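# Stand clipped cat litter pouch upright mid-table

## Task

Set the cat litter pouch standing upright near the centre of the table, one of its wide faces turned toward the arms, not touching or overlapping the pan or the scoop; the clip must be attached to the pouch and holding it tightly; the pan must still be upright at the end; then call finished_scene yourself.

## Robot and tools

Robot: two arms, left_arm and right_arm, each with a two-finger gripper. Calibrated base roots in the scene frame: left_arm at (-0.024, +0.244, 0) m with quat_wxyz (+1.000, 0, 0, 0); right_arm at (+0.041, -0.340, 0) m with quat_wxyz (+1.000, 0, 0, +0.012). Everything is reported and commanded in the scene frame: origin at table-top height halfway between the nominal bases, +x out over the table, +z up, left_arm on the +y side. Image left/right does not match arm names.

Gripper geometry: fingers point along the gripper's +z axis and separate along its y axis. end_effector_position is the spot between the finger pads, roughly 1 cm short of the tips. Reported poses may be off by a few centimetres, worse at long reach; friction and gravity can leave a resting gripper a centimetre or more from its command without any contact.

Row format (used by both motion tools): 16 numbers, always covering both arms even if one is idle. Order: left_arm x, y, z, qw, qx, qy, qz, opening, then right_arm x, y, z, qw, qx, qy, qz, opening. x, y, z are an absolute target position in metres; the quaternion is an absolute target orientation, w first; both in the scene frame, so together they form a pose, not an offset. Opening runs -1 (closed) to +1 (fully open, 0.094 m); between the ends the fingers go to where grip_measured would read that value.

execute_actions(actions, cameras): actions is a list of actions; each action is a list of up to 15 rows, one per 1/30 s step, with the last row held for the remainder of the 15 steps (0.5 s per action). Empty list just returns state and images. Each arm's target must lie within 0.6 m of its gripper's current position along every one of the gripper's own axes, or the action is rejected for both arms; if the first action fails this against the latest state, or any action is malformed, the whole call is rejected. To hold orientation, repeat the same quaternion each row rather than copying a drifted reading. To park an arm that touches nothing, resend its last reported pose plus its intended opening in every call; commanding the measured pose also relaxes a press.

move(target, speed, blend, opening_speed, blocking, cameras): drives each gripper in a straight line from its Hand target to the row's pose. target is one 16-number row or a list of up to 15 rows (no 0.6 m limit). speed: m/s, 0.002 to 2.9, default 0.25 (rotation capped at twice that in rad/s); one value or one per target. blend: corner rounding in metres per target, default 0. opening_speed: rate of opening change per second on the -1..+1 scale, at least 0.2; use near the minimum when squeezing something fragile or soft. blocking=false returns after about 0.5 s while the move continues; a new move supersedes it. Moves last at least 0.5 s and are cut at 10 s. Paths ignore obstacles and the other arm; faster motion means more lag, overshoot and harder impacts, and targets past a contact press harder. Avoid routing a gripper close to its own base (can flip the shoulder). Opening changes in later list rows happen after all arms settle at that row. Result adds a move: line, e.g. done, off_target, moving, held, fault; done means within 10 mm and 2 degrees. limits=paced means the commanded pose was clipped; limits=held means steps were withheld.

wait(seconds 0 to 10): lets time pass with last commands held. stop(): brakes a running move. zoom_image(camera cam_high or cam_low, region [x0, y0, x1, y1] pixels, at most 504x504): closer look at the last image. read_manual(section): licence texts only. finished_scene(scene 1 to 3): ends the current scene permanently.

Result lines: end_effector_position and end_effector_quat_wxyz per arm; Hand target (where each arm is actually being sent, possibly short of your command, so resend the remainder); Tool commands; Joint positions (last entry = measured finger gap in metres); grip_measured (opening on the command scale, reads up to about 2.7 mm wide when empty, and narrower than a squeezed part); Joint velocities ("within noise" means at rest); joint torques (include gravity, offset and noisy; joints 1-3 wrap at ±28 N m); MOTOR HOT at 75 °C. Time used shows elapsed time. Orientation commands are clipped to 40 degrees from the current orientation each step.

Gripping: pressing starts about 0.05 below the reading at first contact (0.11+ for small or round items, more for soft). Each pad pushes about 50-64 N. Release by commanding well above grip_measured.

Avoid: dropping things, releasing moving objects, fast impacts, hard pushes, anything leaving the table, tipping the pan, grippers or arms pressing each other (a gripper closing on the other's fingers counts), and heat from long stretched holds or pushing at unreachable poses (90 °C folds the arm, 100 °C drops it). Objects may occasionally get a small random nudge. Cameras: cam_high and cam_low, both 896x504.

Each tool is called after "Request:" as name(argument=value, ...) on one line, values as JSON.

## Session

Request:
execute_actions(actions=[])

Scene clock: 0.00 s.
left_arm: end_effector_position=(+0.3860, +0.2951, +0.1255) grip_measured=+1.000 end_effector_quat_wxyz=(+0.466, -0.356, +0.808, -0.062) | right_arm: end_effector_position=(+0.1356, -0.1588, +0.1164) grip_measured=+1.000 end_effector_quat_wxyz=(+0.373, -0.231, +0.889, +0.133)
Joint positions: left_arm=[0.032 1.442 0.727 0.108 -0.208 -0.69 0.094] | right_arm=[1.654 0.743 0.521 -0.887 0.697 1 0.094]
Joint velocities: within noise
Joint torques (N m): no reading
Motor temperatures (°C): left_arm=[30 33 35 31 29 30 28] | right_arm=[27 36 33 30 26 27 28]
Heat: left arm: 35 °C; right arm: 36 °C.
Hand target: left_arm +0.3871, +0.2959, +0.1305; +0.471, -0.356, +0.805, -0.061 | right_arm +0.1377, -0.1597, +0.1200; +0.380, -0.228, +0.887, +0.132
Tool commands: left_gripper/opening=+1.0 right_gripper/opening=+1.0

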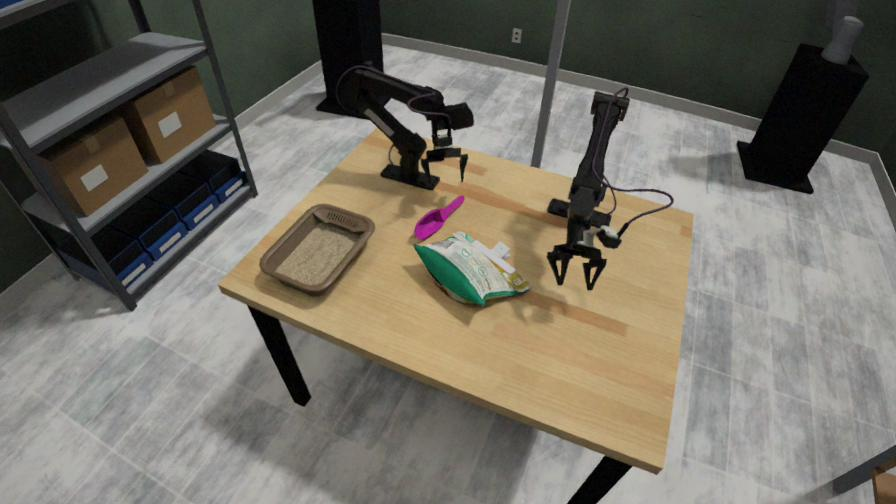

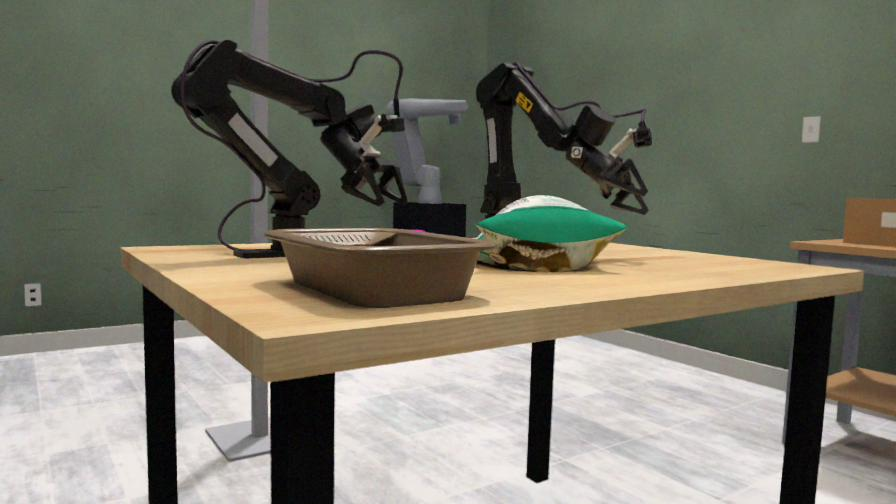

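Request:
zoom_image(camera="cam_high", region=[380, 180, 640, 330])

Request:
zoom_image(camera="cam_low", region=[440, 150, 700, 300])

Request:
zoom_image(camera="cam_high", region=[220, 80, 720, 500])

Scaled by 1.938.

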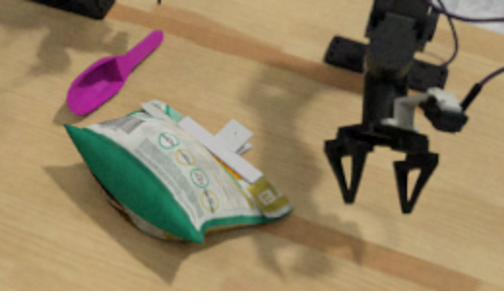

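Scaled by 1.938.

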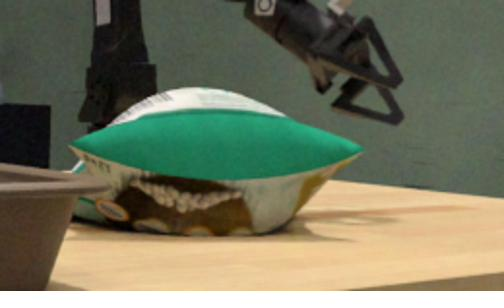

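Scaled by 1.008.

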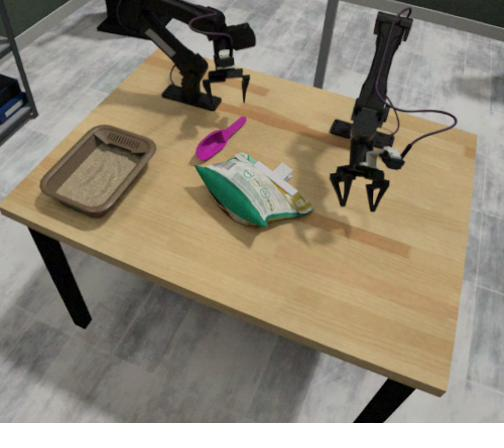

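Request:
zoom_image(camera="cam_high", region=[410, 220, 540, 310])

Request:
zoom_image(camera="cam_low", region=[470, 180, 640, 280])

Request:
zoom_image(camera="cam_high", region=[465, 225, 535, 300])

Scaled by 3.877.

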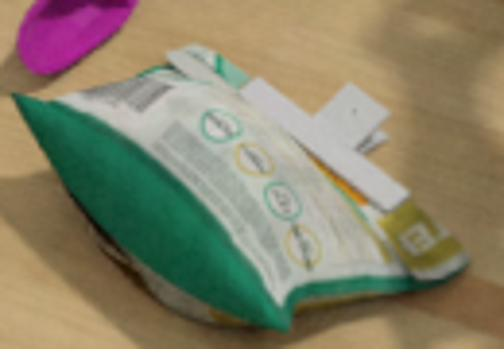

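Scaled by 2.965.

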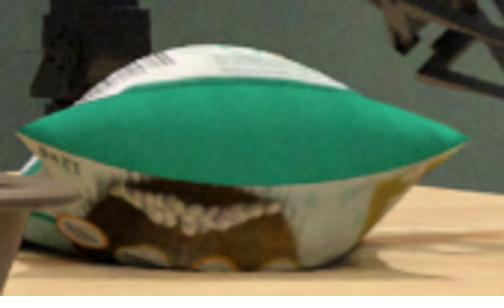

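Scaled by 6.720.

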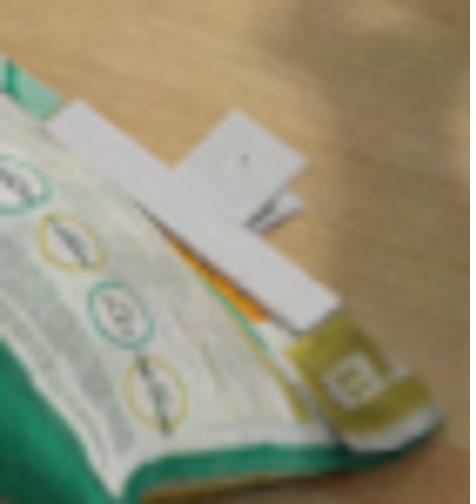

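Request:
move(target=[[0.30,0.40,0.15,0,0,1,0,-0.9,0.25,-0.35,0.20,0,0,1,0,-0.9]])

Request:
move(target=[[0.48,0.42,0.10,0,0,1,0,-0.9,0.40,-0.45,0.25,0,0,1,0,-0.9]])

Request:
move(target=[[0.25,0.40,0.05,0,0,1,0,-0.9,0.25,-0.40,0.05,0,0,1,0,-0.9]])

Request:
move(target=[[0.50,0.20,0.22,0,0,1,0,-0.9,0.30,-0.15,0.25,0,0,1,0,-0.9]])

Scene clock: 4.90 s.
left_arm: end_effector_position=(+0.2980, +0.3963, +0.1492) grip_measured=-0.899 end_effector_quat_wxyz=(+0.002, +0.000, +1.000, -0.001) | right_arm: end_effector_position=(+0.2466, -0.3470, +0.1932) grip_measured=-0.898 end_effector_quat_wxyz=(+0.025, +0.000, +1.000, +0.003)
Joint positions: left_arm=[0.441 1.899 1.774 -1.443 0.004 0.44 0.005] | right_arm=[-0.071 1.306 1.338 -1.554 -0.008 -0.047 0.005]
Joint velocities: within noise
Joint torques (N m): left_arm=[0.27 -7.08 8.55 0.34 -0.07 0.08] | right_arm=[-0.73 -2.8 8.08 0.19 0.07 -0.09]
Motor temperatures (°C): left_arm=[30 33 36 31 29 30 28] | right_arm=[27 36 34 30 26 27 28]
Heat: left arm: 36 °C; right arm: 36 °C.
Hand target: left_arm +0.3000, +0.4000, +0.1501; +0.000, +0.000, +1.000, +0.000 | right_arm +0.2501, -0.3500, +0.1993; +0.032, +0.000, +0.999, -0.002
Off the commanded pose: left_arm 0.004 m, 0 deg | right_arm 0.008 m, 3 deg.
joint sent to its limit (right arm) — joint 4 (wrist pitch), lower limit. The joint targets are off in orientation, not in position.
move: off_target (right_arm)

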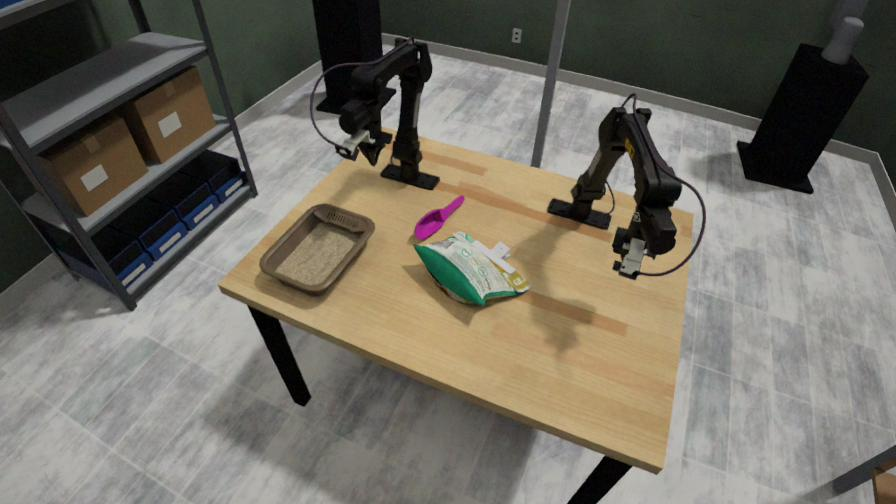

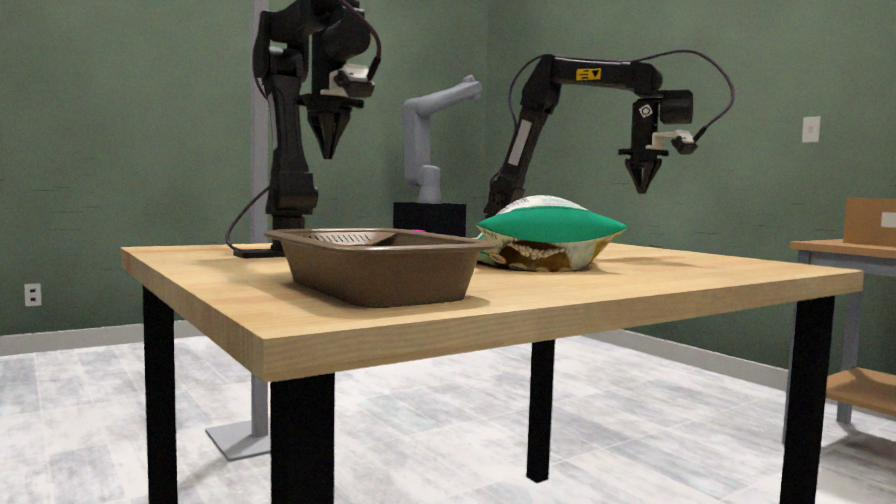

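Scene clock: 6.37 s.
left_arm: end_effector_position=(+0.4784, +0.4189, +0.1028) grip_measured=-0.899 end_effector_quat_wxyz=(+0.094, +0.003, +0.995, +0.032) | right_arm: end_effector_position=(+0.3965, -0.4468, +0.2458) grip_measured=-0.898 end_effector_quat_wxyz=(+0.115, +0.002, +0.993, -0.032)
Joint positions: left_arm=[0.333 2.655 2.842 -1.559 0.002 0.34 0.005] | right_arm=[-0.322 1.828 2.053 -1.556 -0.007 -0.294 0.005]
Joint velocities: within noise
Joint torques (N m): left_arm=[0.13 -12.18 8.18 0.71 -0.04 -0.05] | right_arm=[-0.55 -7.12 7.92 0.57 -0.02 -0.09]
Motor temperatures (°C): left_arm=[30 34 37 31 29 30 28] | right_arm=[27 36 34 30 26 27 28]
Heat: left arm: 37 °C; right arm: 36 °C.
Hand target: left_arm +0.4793, +0.4197, +0.0997; +0.093, +0.000, +0.995, +0.032 | right_arm +0.3997, -0.4499, +0.2494; +0.120, +0.001, +0.992, -0.036
Off the commanded pose: left_arm 0.003 m, 11 deg | right_arm 0.006 m, 14 deg.
elbow stopped short (left arm): the move would have taken joint 3 (elbow) straighter than the controller allows.
joint sent to its limit (right arm) — joint 4 (wrist pitch), lower limit. The joint targets are off in orientation, not in position.
move: off_target (left_arm, right_arm)

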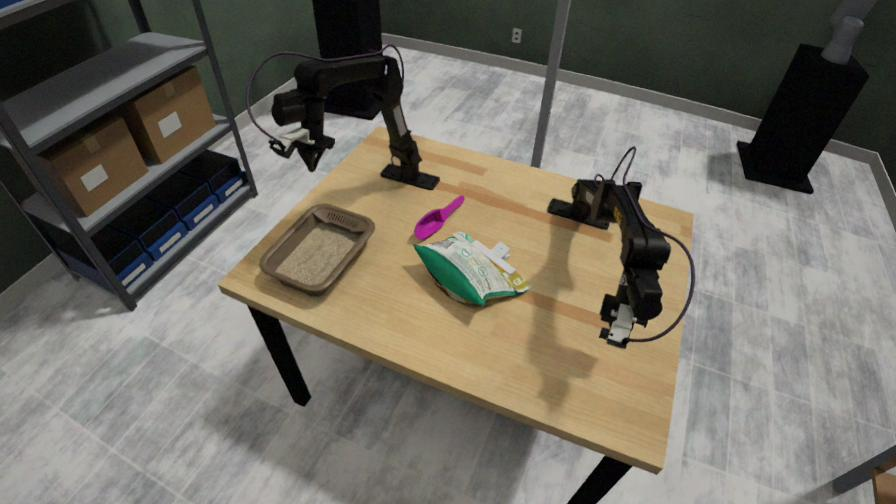

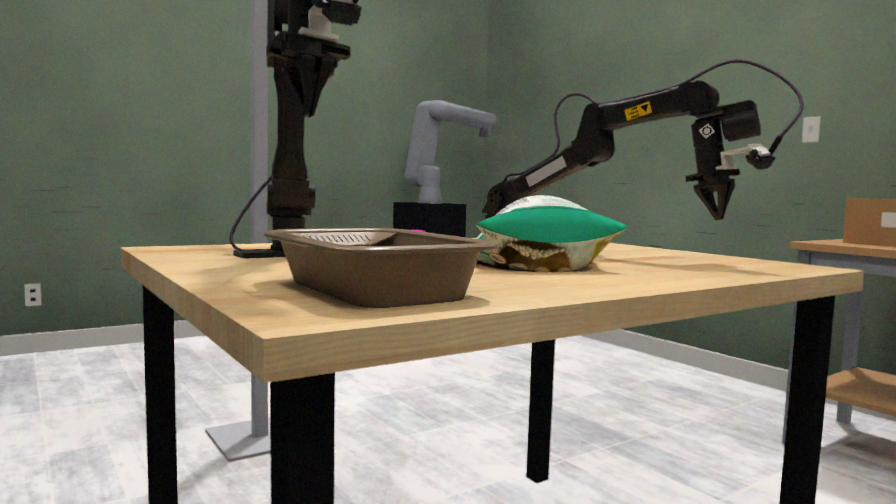

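Scene clock: 8.27 s.
left_arm: end_effector_position=(+0.2486, +0.3985, +0.0449) grip_measured=-0.899 end_effector_quat_wxyz=(-0.014, -0.002, +1.000, -0.007) | right_arm: end_effector_position=(+0.2490, -0.4005, +0.0500) grip_measured=-0.898 end_effector_quat_wxyz=(-0.010, +0.001, +1.000, +0.006)
Joint positions: left_arm=[0.512 1.81 1.24 -1.031 -0.001 0.509 0.005] | right_arm=[-0.317 1.433 0.863 -1.022 -0.005 -0.292 0.005]
Joint velocities: within noise
Joint torques (N m): left_arm=[0.28 -9.54 5.04 0.45 0.01 0.05] | right_arm=[0.59 -5.64 4.46 0.28 -0.02 0.03]
Motor temperatures (°C): left_arm=[30 36 37 31 29 30 28] | right_arm=[27 36 34 30 26 27 28]
Heat: left arm: 37 °C; right arm: 36 °C.
Hand target: left_arm +0.2500, +0.4000, +0.0500; +0.000, +0.000, +1.000, +0.000 | right_arm +0.2500, -0.4000, +0.0501; +0.000, +0.000, +1.000, +0.000
Off the commanded pose: left_arm 0.006 m, 2 deg | right_arm 0.001 m, 1 deg.
move: done

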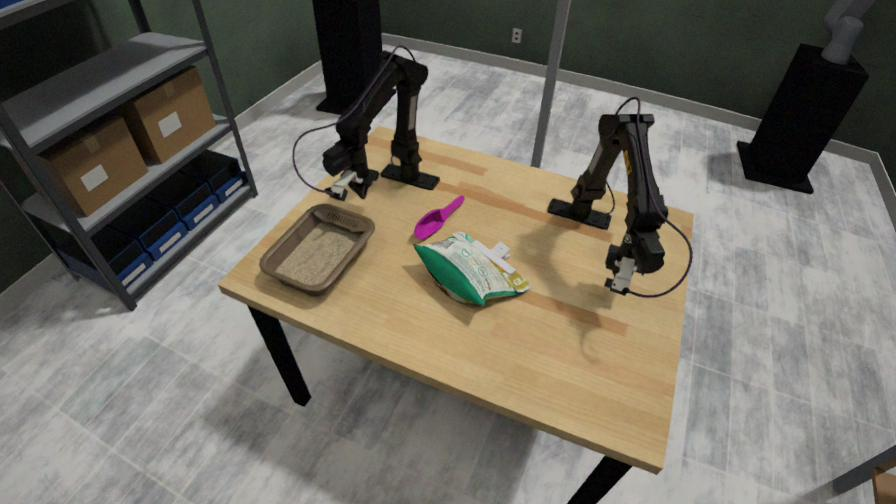

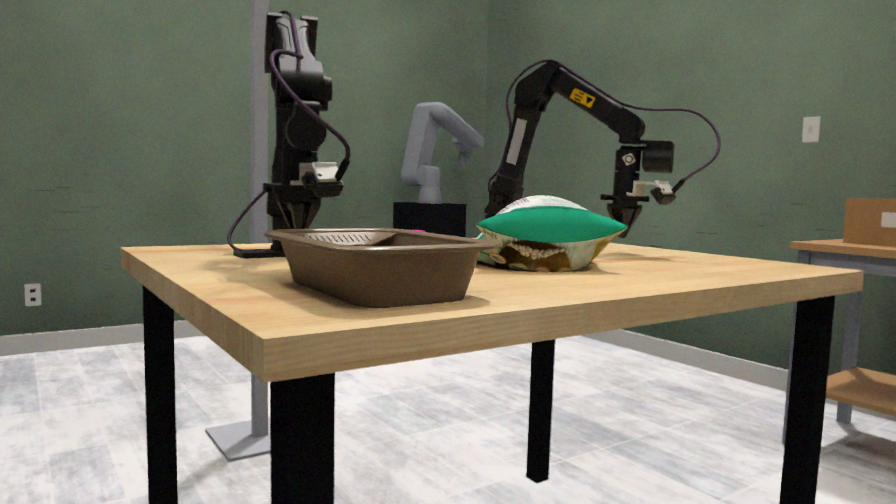

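Scene clock: 10.53 s.
left_arm: end_effector_position=(+0.4941, +0.1982, +0.2235) grip_measured=-0.899 end_effector_quat_wxyz=(+0.214, +0.006, +0.977, -0.017) | right_arm: end_effector_position=(+0.2981, -0.1508, +0.2464) grip_measured=-0.898 end_effector_quat_wxyz=(+0.087, -0.003, +0.994, +0.065)
Joint positions: left_arm=[-0.092 2.418 2.843 -1.564 -0.003 -0.079 0.005] | right_arm=[0.604 1.635 1.832 -1.55 -0.004 0.623 0.005]
Joint velocities: within noise
Joint torques (N m): left_arm=[0.4 -10.19 7.65 1.22 0.03 -0.05] | right_arm=[0.09 -5.53 7.72 0.44 0.02 0.03]
Motor temperatures (°C): left_arm=[30 36 37 31 29 30 28] | right_arm=[27 36 35 30 26 27 28]
Heat: left arm: 37 °C; right arm: 36 °C.
Hand target: left_arm +0.4992, +0.2001, +0.2195; +0.216, +0.001, +0.976, -0.018 | right_arm +0.2999, -0.1500, +0.2493; +0.089, +0.000, +0.994, +0.065
Off the commanded pose: left_arm 0.007 m, 25 deg | right_arm 0.004 m, 13 deg.
elbow stopped short (left arm): the move would have taken joint 3 (elbow) straighter than the controller allows.
joint sent to its limit (right arm) — joint 4 (wrist pitch), lower limit. The joint targets are off in orientation, not in position.
move: off_target (left_arm, right_arm)

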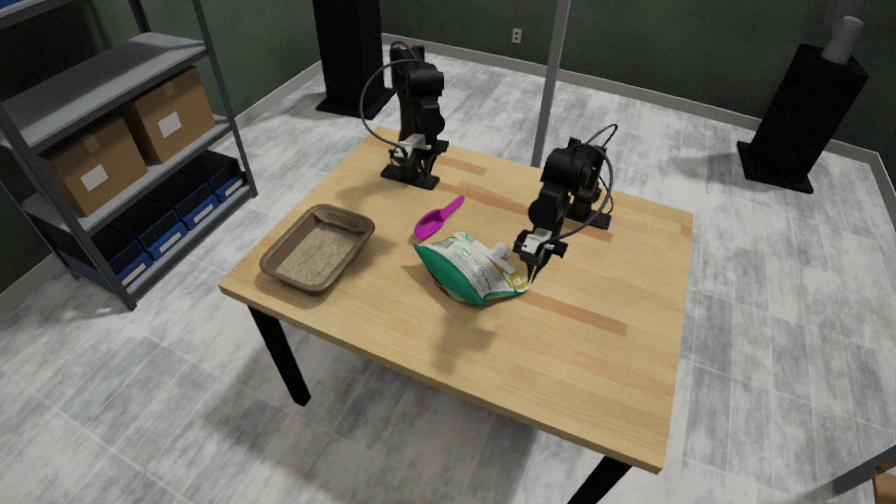

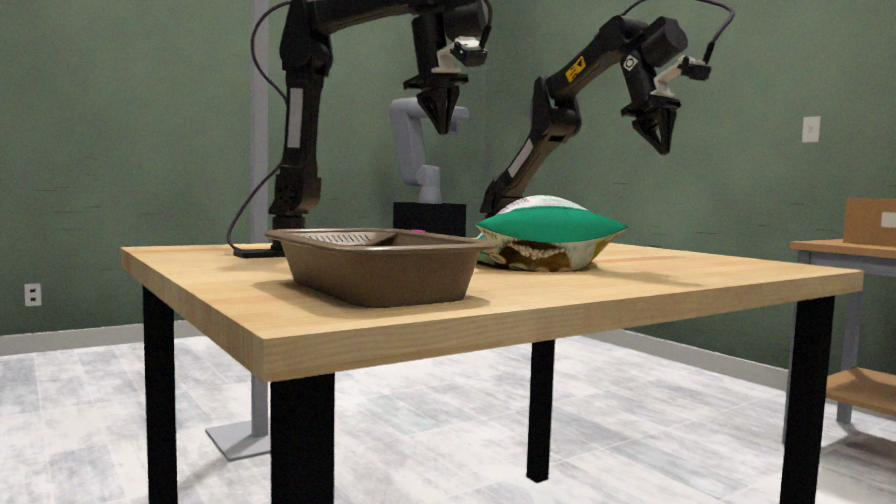

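Request:
move(target=[[0.28,0.22,0.25,0.191,0.7,0.62,0.2,0,0.25,-0.40,0.15,0,0,1,0,-0.9],[0.238,0.144,0.10,0.5862,0.5862,0.3954,0.3954,0,0.25,-0.40,0.15,0,0,1,0,-0.9]])

Request:
zoom_image(camera="cam_high", region=[410, 180, 610, 310])

Scene clock: 21.03 s.
left_arm: end_effector_position=(+0.2405, +0.1460, +0.1035) grip_measured=-0.001 end_effector_quat_wxyz=(+0.489, +0.669, +0.452, +0.332) | right_arm: end_effector_position=(+0.2507, -0.3978, +0.1536) grip_measured=-0.898 end_effector_quat_wxyz=(-0.001, +0.000, +1.000, +0.003)
Joint positions: left_arm=[-0.325 0.703 0.009 0.386 0.053 1.59 0.047] | right_arm=[-0.303 1.372 1.229 -1.432 -0.005 -0.279 0.005]
Joint velocities: within noise
Joint torques (N m): left_arm=[-0.5 0.73 6.54 2.1 0.09 -0.02] | right_arm=[-0.64 -4.29 4.52 0.27 -0.01 -0.07]
Motor temperatures (°C): left_arm=[30 37 38 32 29 30 28] | right_arm=[27 37 35 30 26 27 28]
Heat: left arm: 38 °C; right arm: 37 °C.
Hand target: left_arm +0.2383, +0.1440, +0.1006; +0.491, +0.671, +0.450, +0.327 | right_arm +0.2499, -0.3999, +0.1500; +0.000, +0.000, +1.000, +0.000
Off the commanded pose: left_arm 0.005 m, 18 deg | right_arm 0.004 m, 0 deg.
joint sent to its limit (left arm) — joint 3 (elbow), lower limit, where the elbow is as bent as it goes. The joint targets are off in orientation, not in position.
move: off_target (left_arm)

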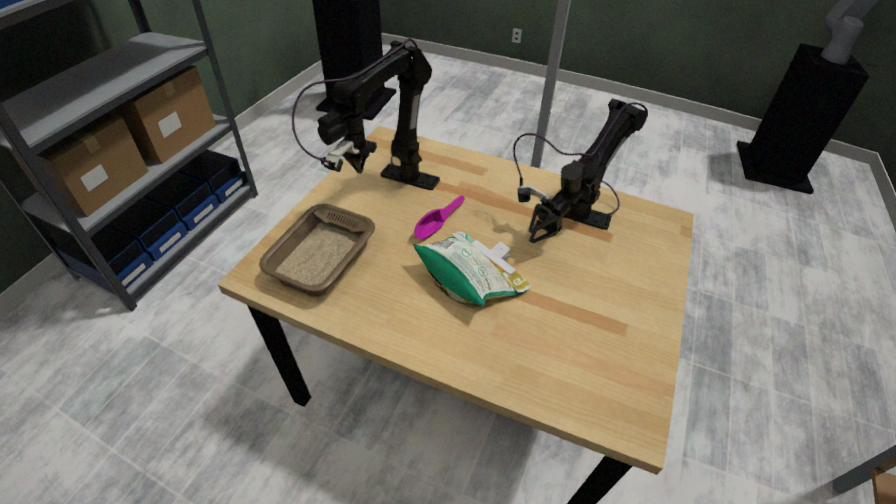

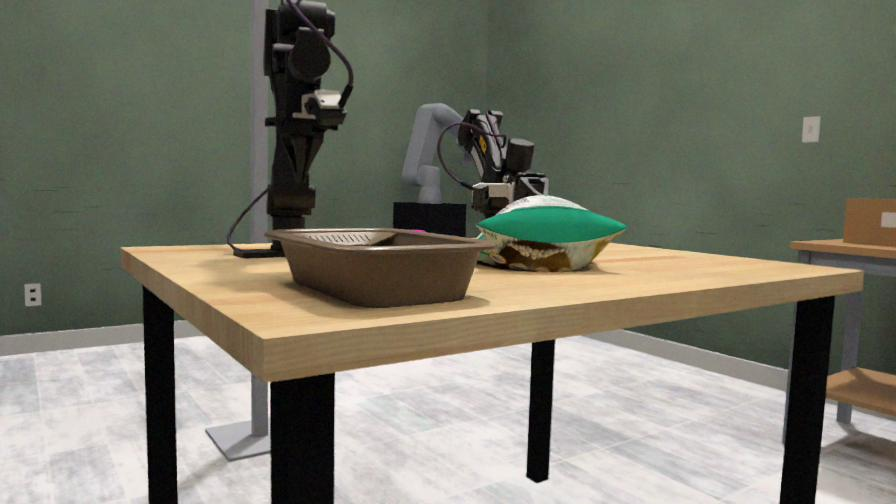

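Scaled by 2.520.

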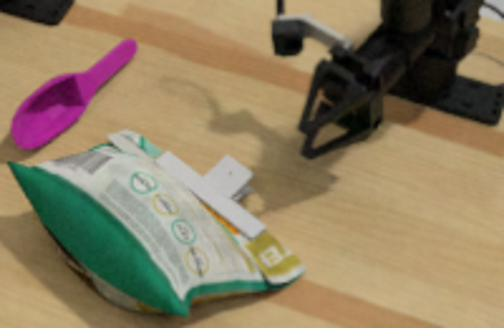

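Request:
move(target=[[0.26,0.25,0.20,0,0,1,0,-0.95,0.25,-0.32,0.15,0,0,1,0,-0.95],[0.30,0.40,0.04,0,0,1,0,-0.95,0.25,-0.32,0.04,0,0,1,0,-0.95]])

Request:
zoom_image(camera="cam_low", region=[250, 120, 450, 280])

Request:
zoom_image(camera="cam_low", region=[450, 150, 700, 290])

Request:
zoom_image(camera="cam_high", region=[320, 120, 450, 240])

Request:
zoom_image(camera="cam_high", region=[560, 200, 690, 320])

Scene clock: 30.07 s.
left_arm: end_effector_position=(+0.2959, +0.4008, +0.0425) grip_measured=-0.949 end_effector_quat_wxyz=(-0.006, -0.004, +1.000, +0.002) | right_arm: end_effector_position=(+0.2514, -0.3208, +0.0452) grip_measured=-0.948 end_effector_quat_wxyz=(+0.002, +0.001, +1.000, +0.002)
Joint positions: left_arm=[0.448 1.948 1.413 -1.045 -0.009 0.44 0.002] | right_arm=[0.057 1.391 0.808 -0.983 -0.005 0.083 0.002]
Joint velocities: within noise
Joint torques (N m): left_arm=[-0.31 -8.34 6.17 0.53 0.08 0.03] | right_arm=[0.53 -3.45 4.27 0.34 0.02 0.02]
Motor temperatures (°C): left_arm=[30 35 39 33 29 30 28] | right_arm=[27 38 35 30 26 27 28]
Heat: left arm: 39 °C; right arm: 38 °C.
Hand target: left_arm +0.3000, +0.3999, +0.0401; +0.000, +0.000, +1.000, +0.000 | right_arm +0.2500, -0.3200, +0.0402; +0.000, +0.000, +1.000, +0.000
Off the commanded pose: left_arm 0.005 m, 1 deg | right_arm 0.005 m, 0 deg.
move: done

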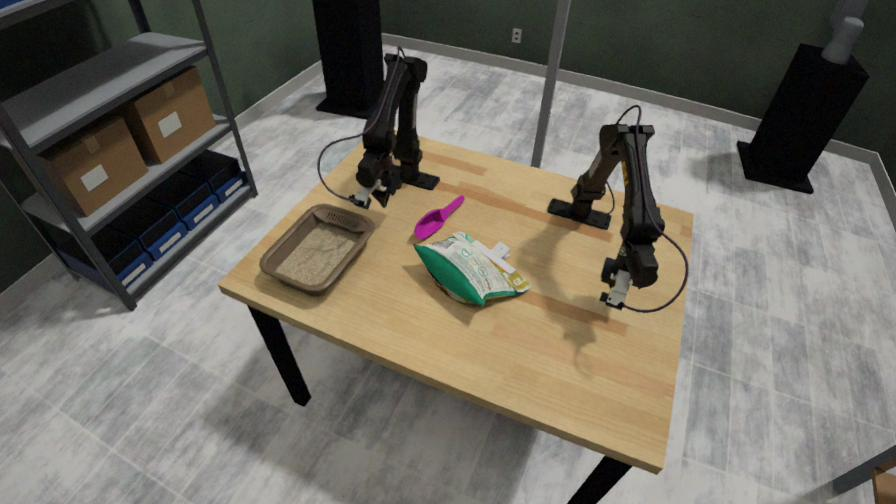

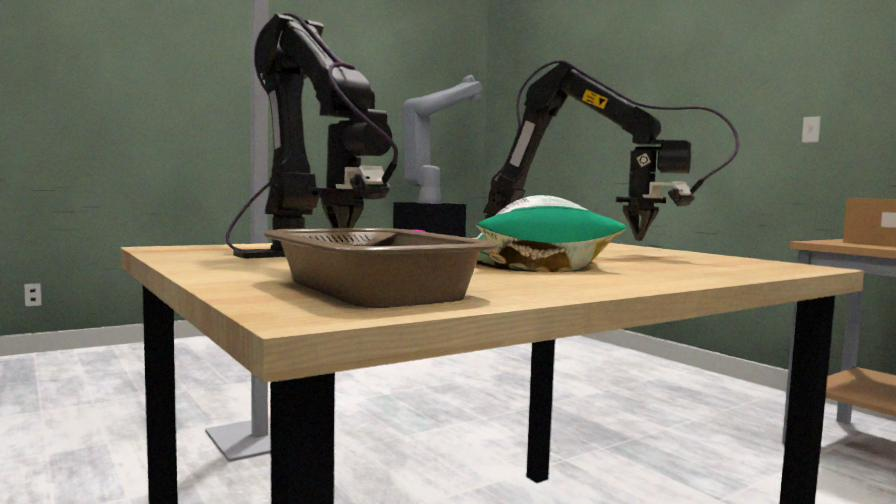

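Scaled by 2.520.

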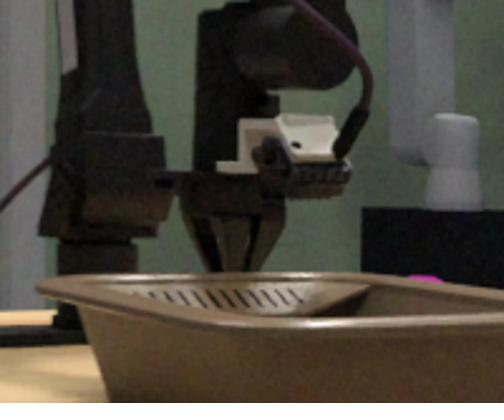

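Scaled by 2.016.

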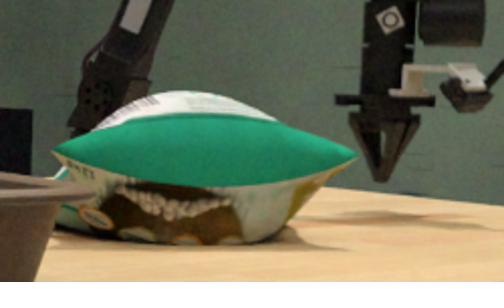

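Scaled by 3.877.

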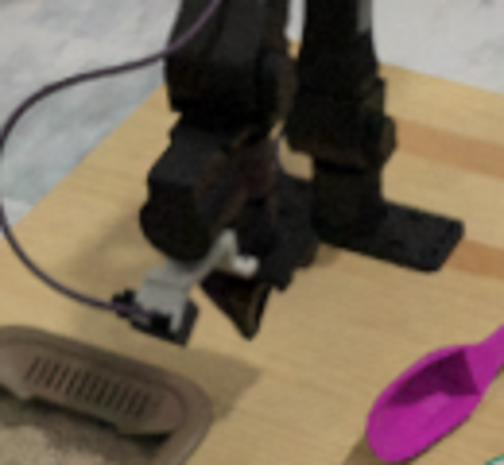

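Scaled by 3.877.

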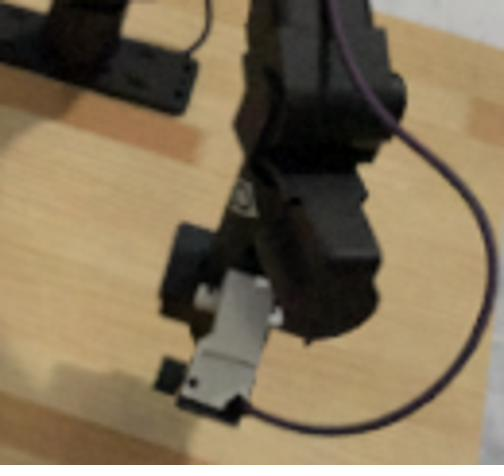

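Request:
move(target=[[0.25,0.22,0.22,0.25,0.75,0.58,0.2,-0.25,0.25,-0.36,0.15,0,0,1,0,-0.95],[0.2336,0.1378,0.085,0.4506,0.7073,0.4593,0.2926,-0.25,0.25,-0.36,0.15,0,0,1,0,-0.95]])

Request:
zoom_image(camera="cam_high", region=[410, 180, 610, 310])

Scene clock: 38.40 s.
left_arm: end_effector_position=(+0.2362, +0.1379, +0.0904) grip_measured=-0.251 end_effector_quat_wxyz=(+0.452, +0.708, +0.455, +0.298) | right_arm: end_effector_position=(+0.2453, -0.3570, +0.1405) grip_measured=-0.948 end_effector_quat_wxyz=(-0.017, -0.001, +1.000, +0.004)
Joint positions: left_arm=[-0.355 0.738 0.079 0.23 0.057 1.608 0.035] | right_arm=[-0.117 1.35 1.159 -1.415 -0.005 -0.095 0.002]
Joint velocities: within noise
Joint torques (N m): left_arm=[-0.61 0.38 6.19 2.12 -0.06 -0.13] | right_arm=[-0.66 -4.88 8.23 0.03 0 -0.1]
Motor temperatures (°C): left_arm=[30 35 38 33 29 30 28] | right_arm=[27 38 36 30 26 27 28]
Heat: left arm: 38 °C; right arm: 38 °C.
Hand target: left_arm +0.2337, +0.1378, +0.0851; +0.451, +0.707, +0.459, +0.293 | right_arm +0.2498, -0.3599, +0.1499; +0.000, +0.000, +1.000, +0.000
Off the commanded pose: left_arm 0.006 m, 1 deg | right_arm 0.011 m, 2 deg.
move: off_target (right_arm)

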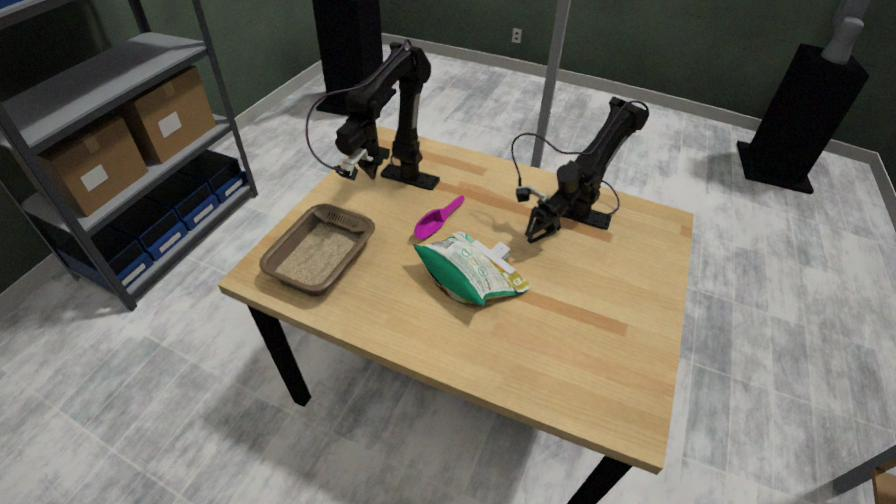

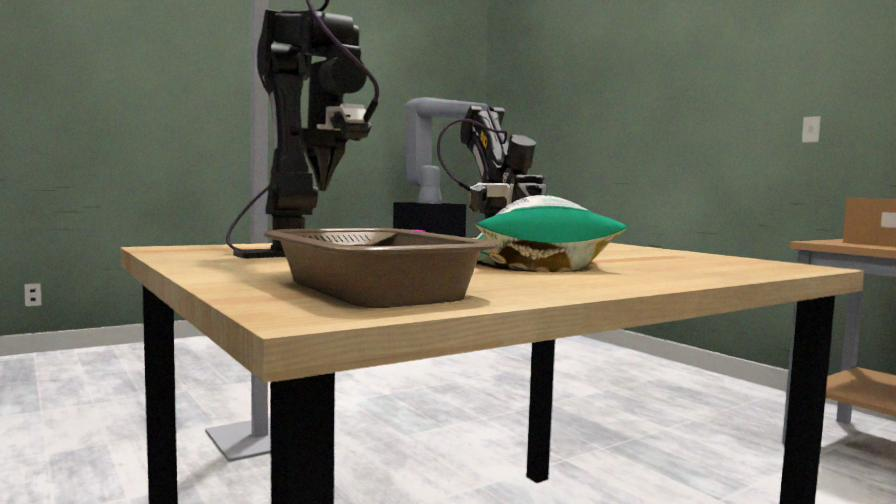

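Scaled by 2.520.

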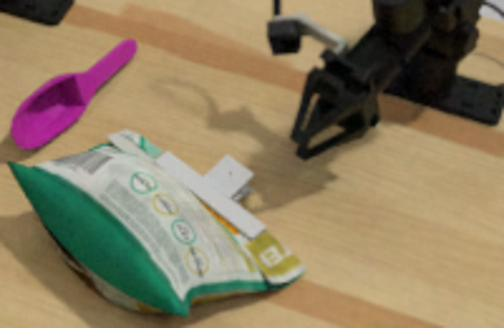

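Request:
move(target=[0.3076,0.1073,0.030,0.4506,0.7073,0.4593,0.2926,-0.25,0.25,-0.36,0.15,0,0,1,0,-0.95], speed=0.08)

Request:
zoom_image(camera="cam_high", region=[410, 180, 610, 310])

Request:
zoom_image(camera="cam_high", region=[470, 220, 560, 300])

Scene clock: 40.30 s.
left_arm: end_effector_position=(+0.3017, +0.1113, +0.0234) grip_measured=-0.251 end_effector_quat_wxyz=(+0.438, +0.716, +0.461, +0.287) | right_arm: end_effector_position=(+0.2452, -0.3570, +0.1405) grip_measured=-0.948 end_effector_quat_wxyz=(-0.017, -0.001, +1.000, +0.004)
Joint positions: left_arm=[-0.367 1.736 0.193 1.074 0.045 1.603 0.035] | right_arm=[-0.117 1.35 1.159 -1.416 -0.005 -0.095 0.002]
Joint velocities: within noise
Joint torques (N m): left_arm=[-0.49 -3.81 4.67 2.33 -0.04 -0.16] | right_arm=[-0.77 -4.68 8.21 0.04 0 -0.09]
Motor temperatures (°C): left_arm=[30 35 38 33 29 30 28] | right_arm=[27 38 36 30 26 27 28]
Heat: left arm: 38 °C; right arm: 38 °C.
Hand target: left_arm +0.3074, +0.1073, +0.0302; +0.451, +0.708, +0.459, +0.292 | right_arm +0.2498, -0.3599, +0.1499; +0.000, +0.000, +1.000, +0.000
Off the commanded pose: left_arm 0.010 m, 2 deg | right_arm 0.011 m, 2 deg.
move: off_target (right_arm)

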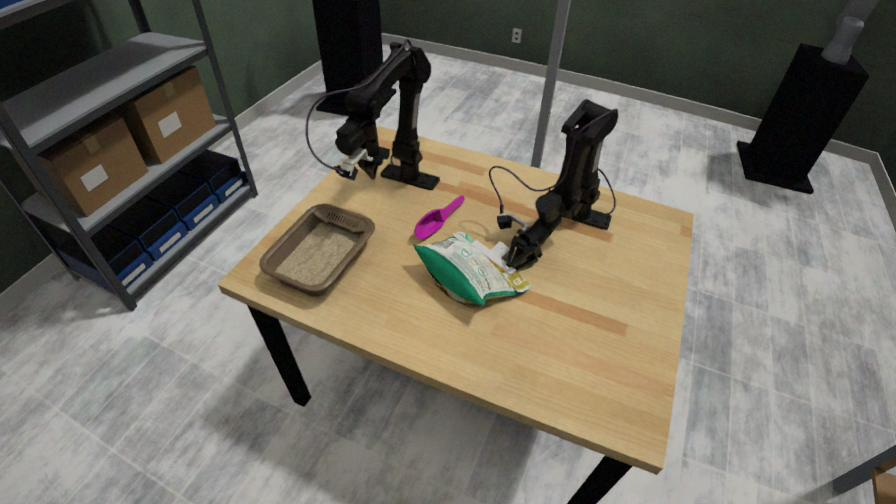

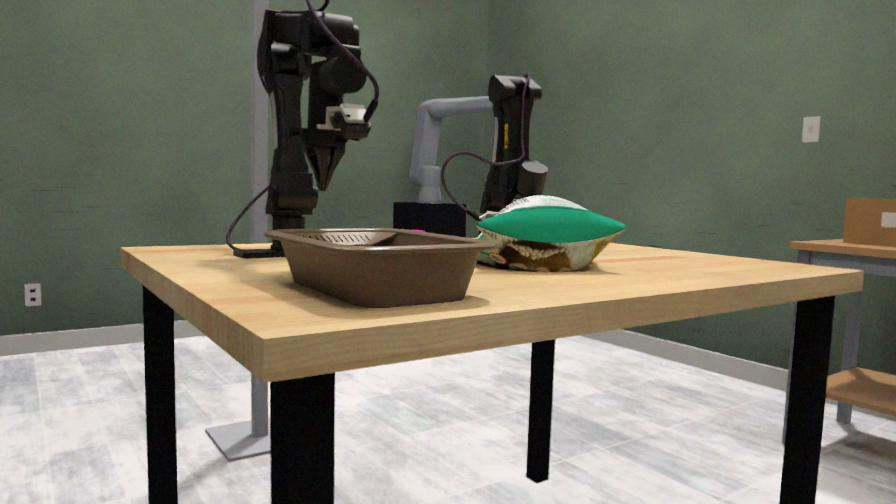

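Scaled by 2.520.

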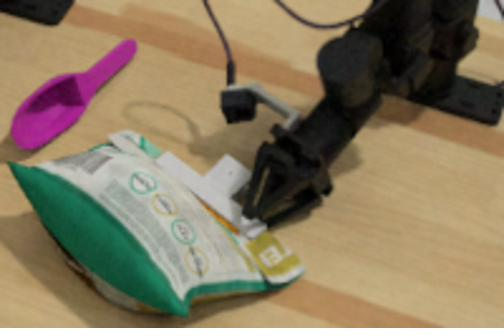

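Scaled by 5.600.

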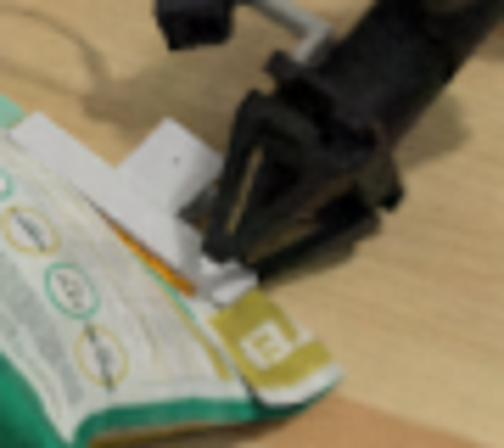

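Request:
move(target=[[0.318,0.1015,0.035,0.4506,0.7073,0.4593,0.2926,-0.25,0.25,-0.36,0.15,0,0,1,0,-0.95]], speed=0.05)

Request:
zoom_image(camera="cam_high", region=[470, 220, 560, 300])

Request:
move(target=[[0.318,0.1015,0.035,0.4506,0.7073,0.4593,0.2926,-0.9,0.25,-0.36,0.15,0,0,1,0,-0.95]], opening_speed=0.4)

Request:
zoom_image(camera="cam_high", region=[470, 220, 560, 300])

Scene clock: 41.30 s.
left_arm: end_effector_position=(+0.3077, +0.1086, +0.0234) grip_measured=-0.251 end_effector_quat_wxyz=(+0.433, +0.718, +0.464, +0.287) | right_arm: end_effector_position=(+0.2451, -0.3570, +0.1405) grip_measured=-0.948 end_effector_quat_wxyz=(-0.017, -0.001, +1.000, +0.004)
Joint positions: left_arm=[-0.373 1.737 0.224 1.034 0.035 1.6 0.035] | right_arm=[-0.117 1.35 1.159 -1.416 -0.005 -0.095 0.002]
Joint velocities: within noise
Joint torques (N m): left_arm=[-0.7 -4.72 6.45 2.09 -0.05 -0.15] | right_arm=[-0.73 -4.88 8.13 0.05 0 -0.11]
Motor temperatures (°C): left_arm=[30 35 38 34 29 30 28] | right_arm=[27 38 36 30 26 27 28]
Heat: left arm: 38 °C; right arm: 38 °C.
Hand target: left_arm +0.3174, +0.1017, +0.0352; +0.451, +0.708, +0.459, +0.292 | right_arm +0.2498, -0.3599, +0.1499; +0.000, +0.000, +1.000, +0.000
Off the commanded pose: left_arm 0.017 m, 2 deg | right_arm 0.011 m, 2 deg.
move: off_target (left_arm, right_arm)

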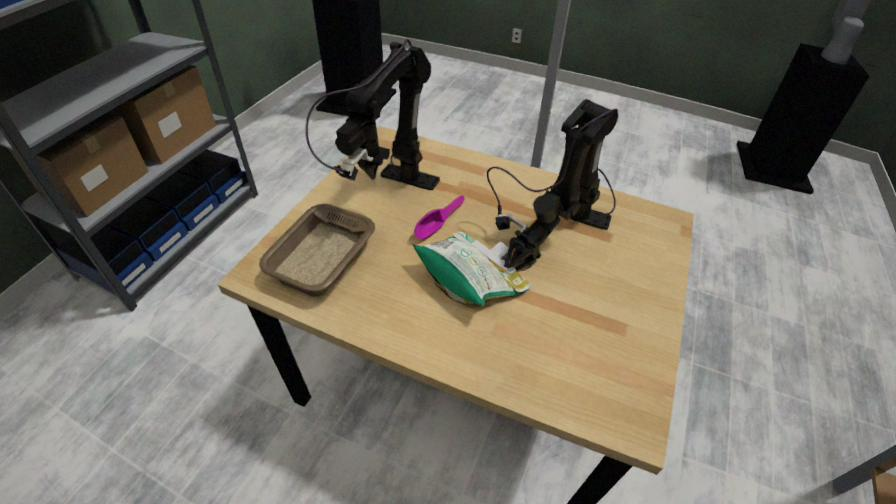

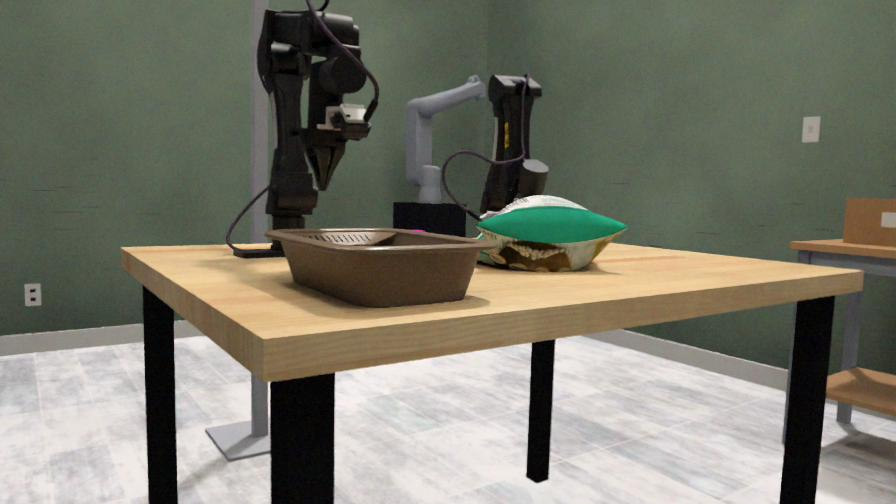

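Scaled by 5.600.

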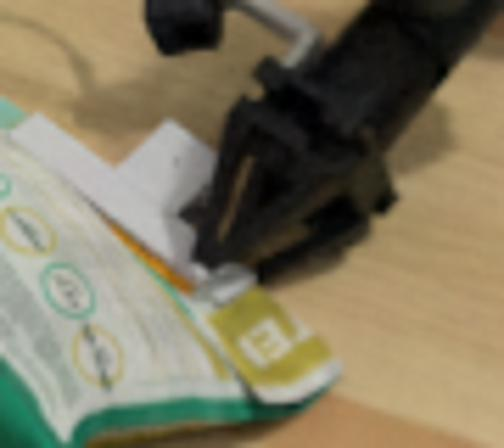

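Scene clock: 43.13 s.
left_arm: end_effector_position=(+0.3057, +0.1101, +0.0188) grip_measured=-0.680 end_effector_quat_wxyz=(+0.425, +0.722, +0.468, +0.283) | right_arm: end_effector_position=(+0.2451, -0.3570, +0.1405) grip_measured=-0.948 end_effector_quat_wxyz=(-0.017, -0.001, +1.000, +0.004)
Joint positions: left_arm=[-0.373 1.737 0.224 1.013 0.031 1.6 0.015] | right_arm=[-0.117 1.35 1.159 -1.416 -0.005 -0.095 0.002]
Joint velocities: within noise
Joint torques (N m): left_arm=[-0.44 -5.01 6.34 2.25 0.05 -0.16] | right_arm=[-0.75 -4.96 7.99 0.03 0.03 -0.07]
Motor temperatures (°C): left_arm=[30 35 38 34 29 30 28] | right_arm=[27 38 36 30 26 27 28]
Heat: left arm: 38 °C; right arm: 38 °C.
Hand target: left_arm +0.3172, +0.1018, +0.0353; +0.450, +0.708, +0.459, +0.292 | right_arm +0.2498, -0.3599, +0.1499; +0.000, +0.000, +1.000, +0.000
Off the commanded pose: left_arm 0.022 m, 4 deg | right_arm 0.011 m, 2 deg.
move: off_target (left_arm, right_arm)

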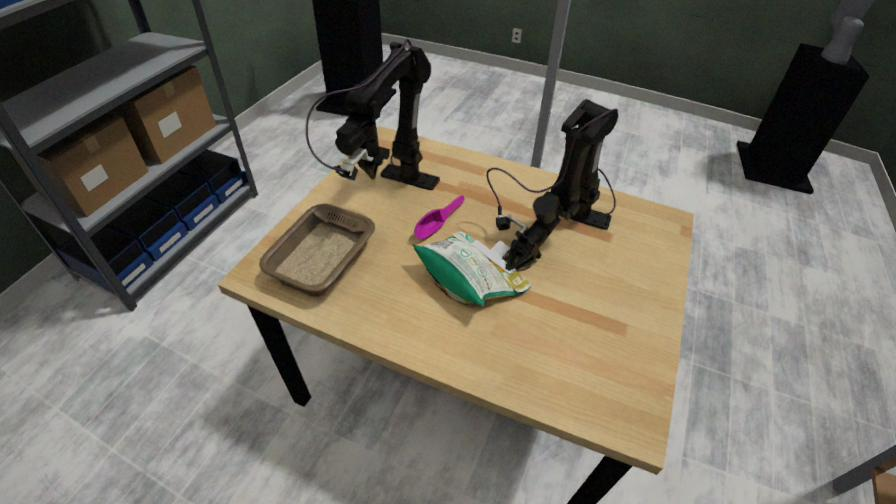

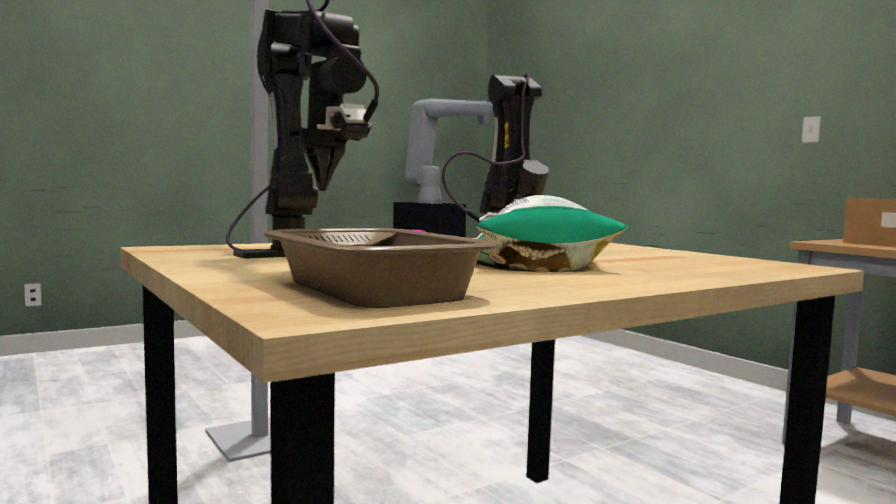

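Scaled by 5.600.

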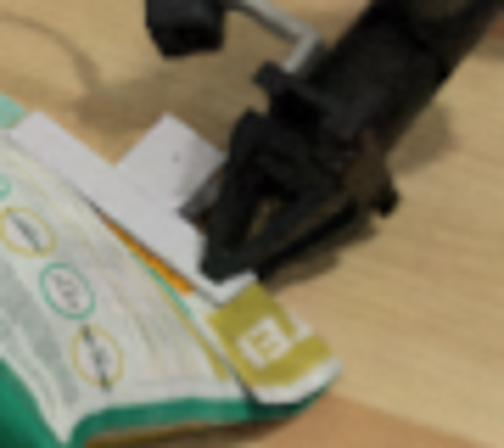

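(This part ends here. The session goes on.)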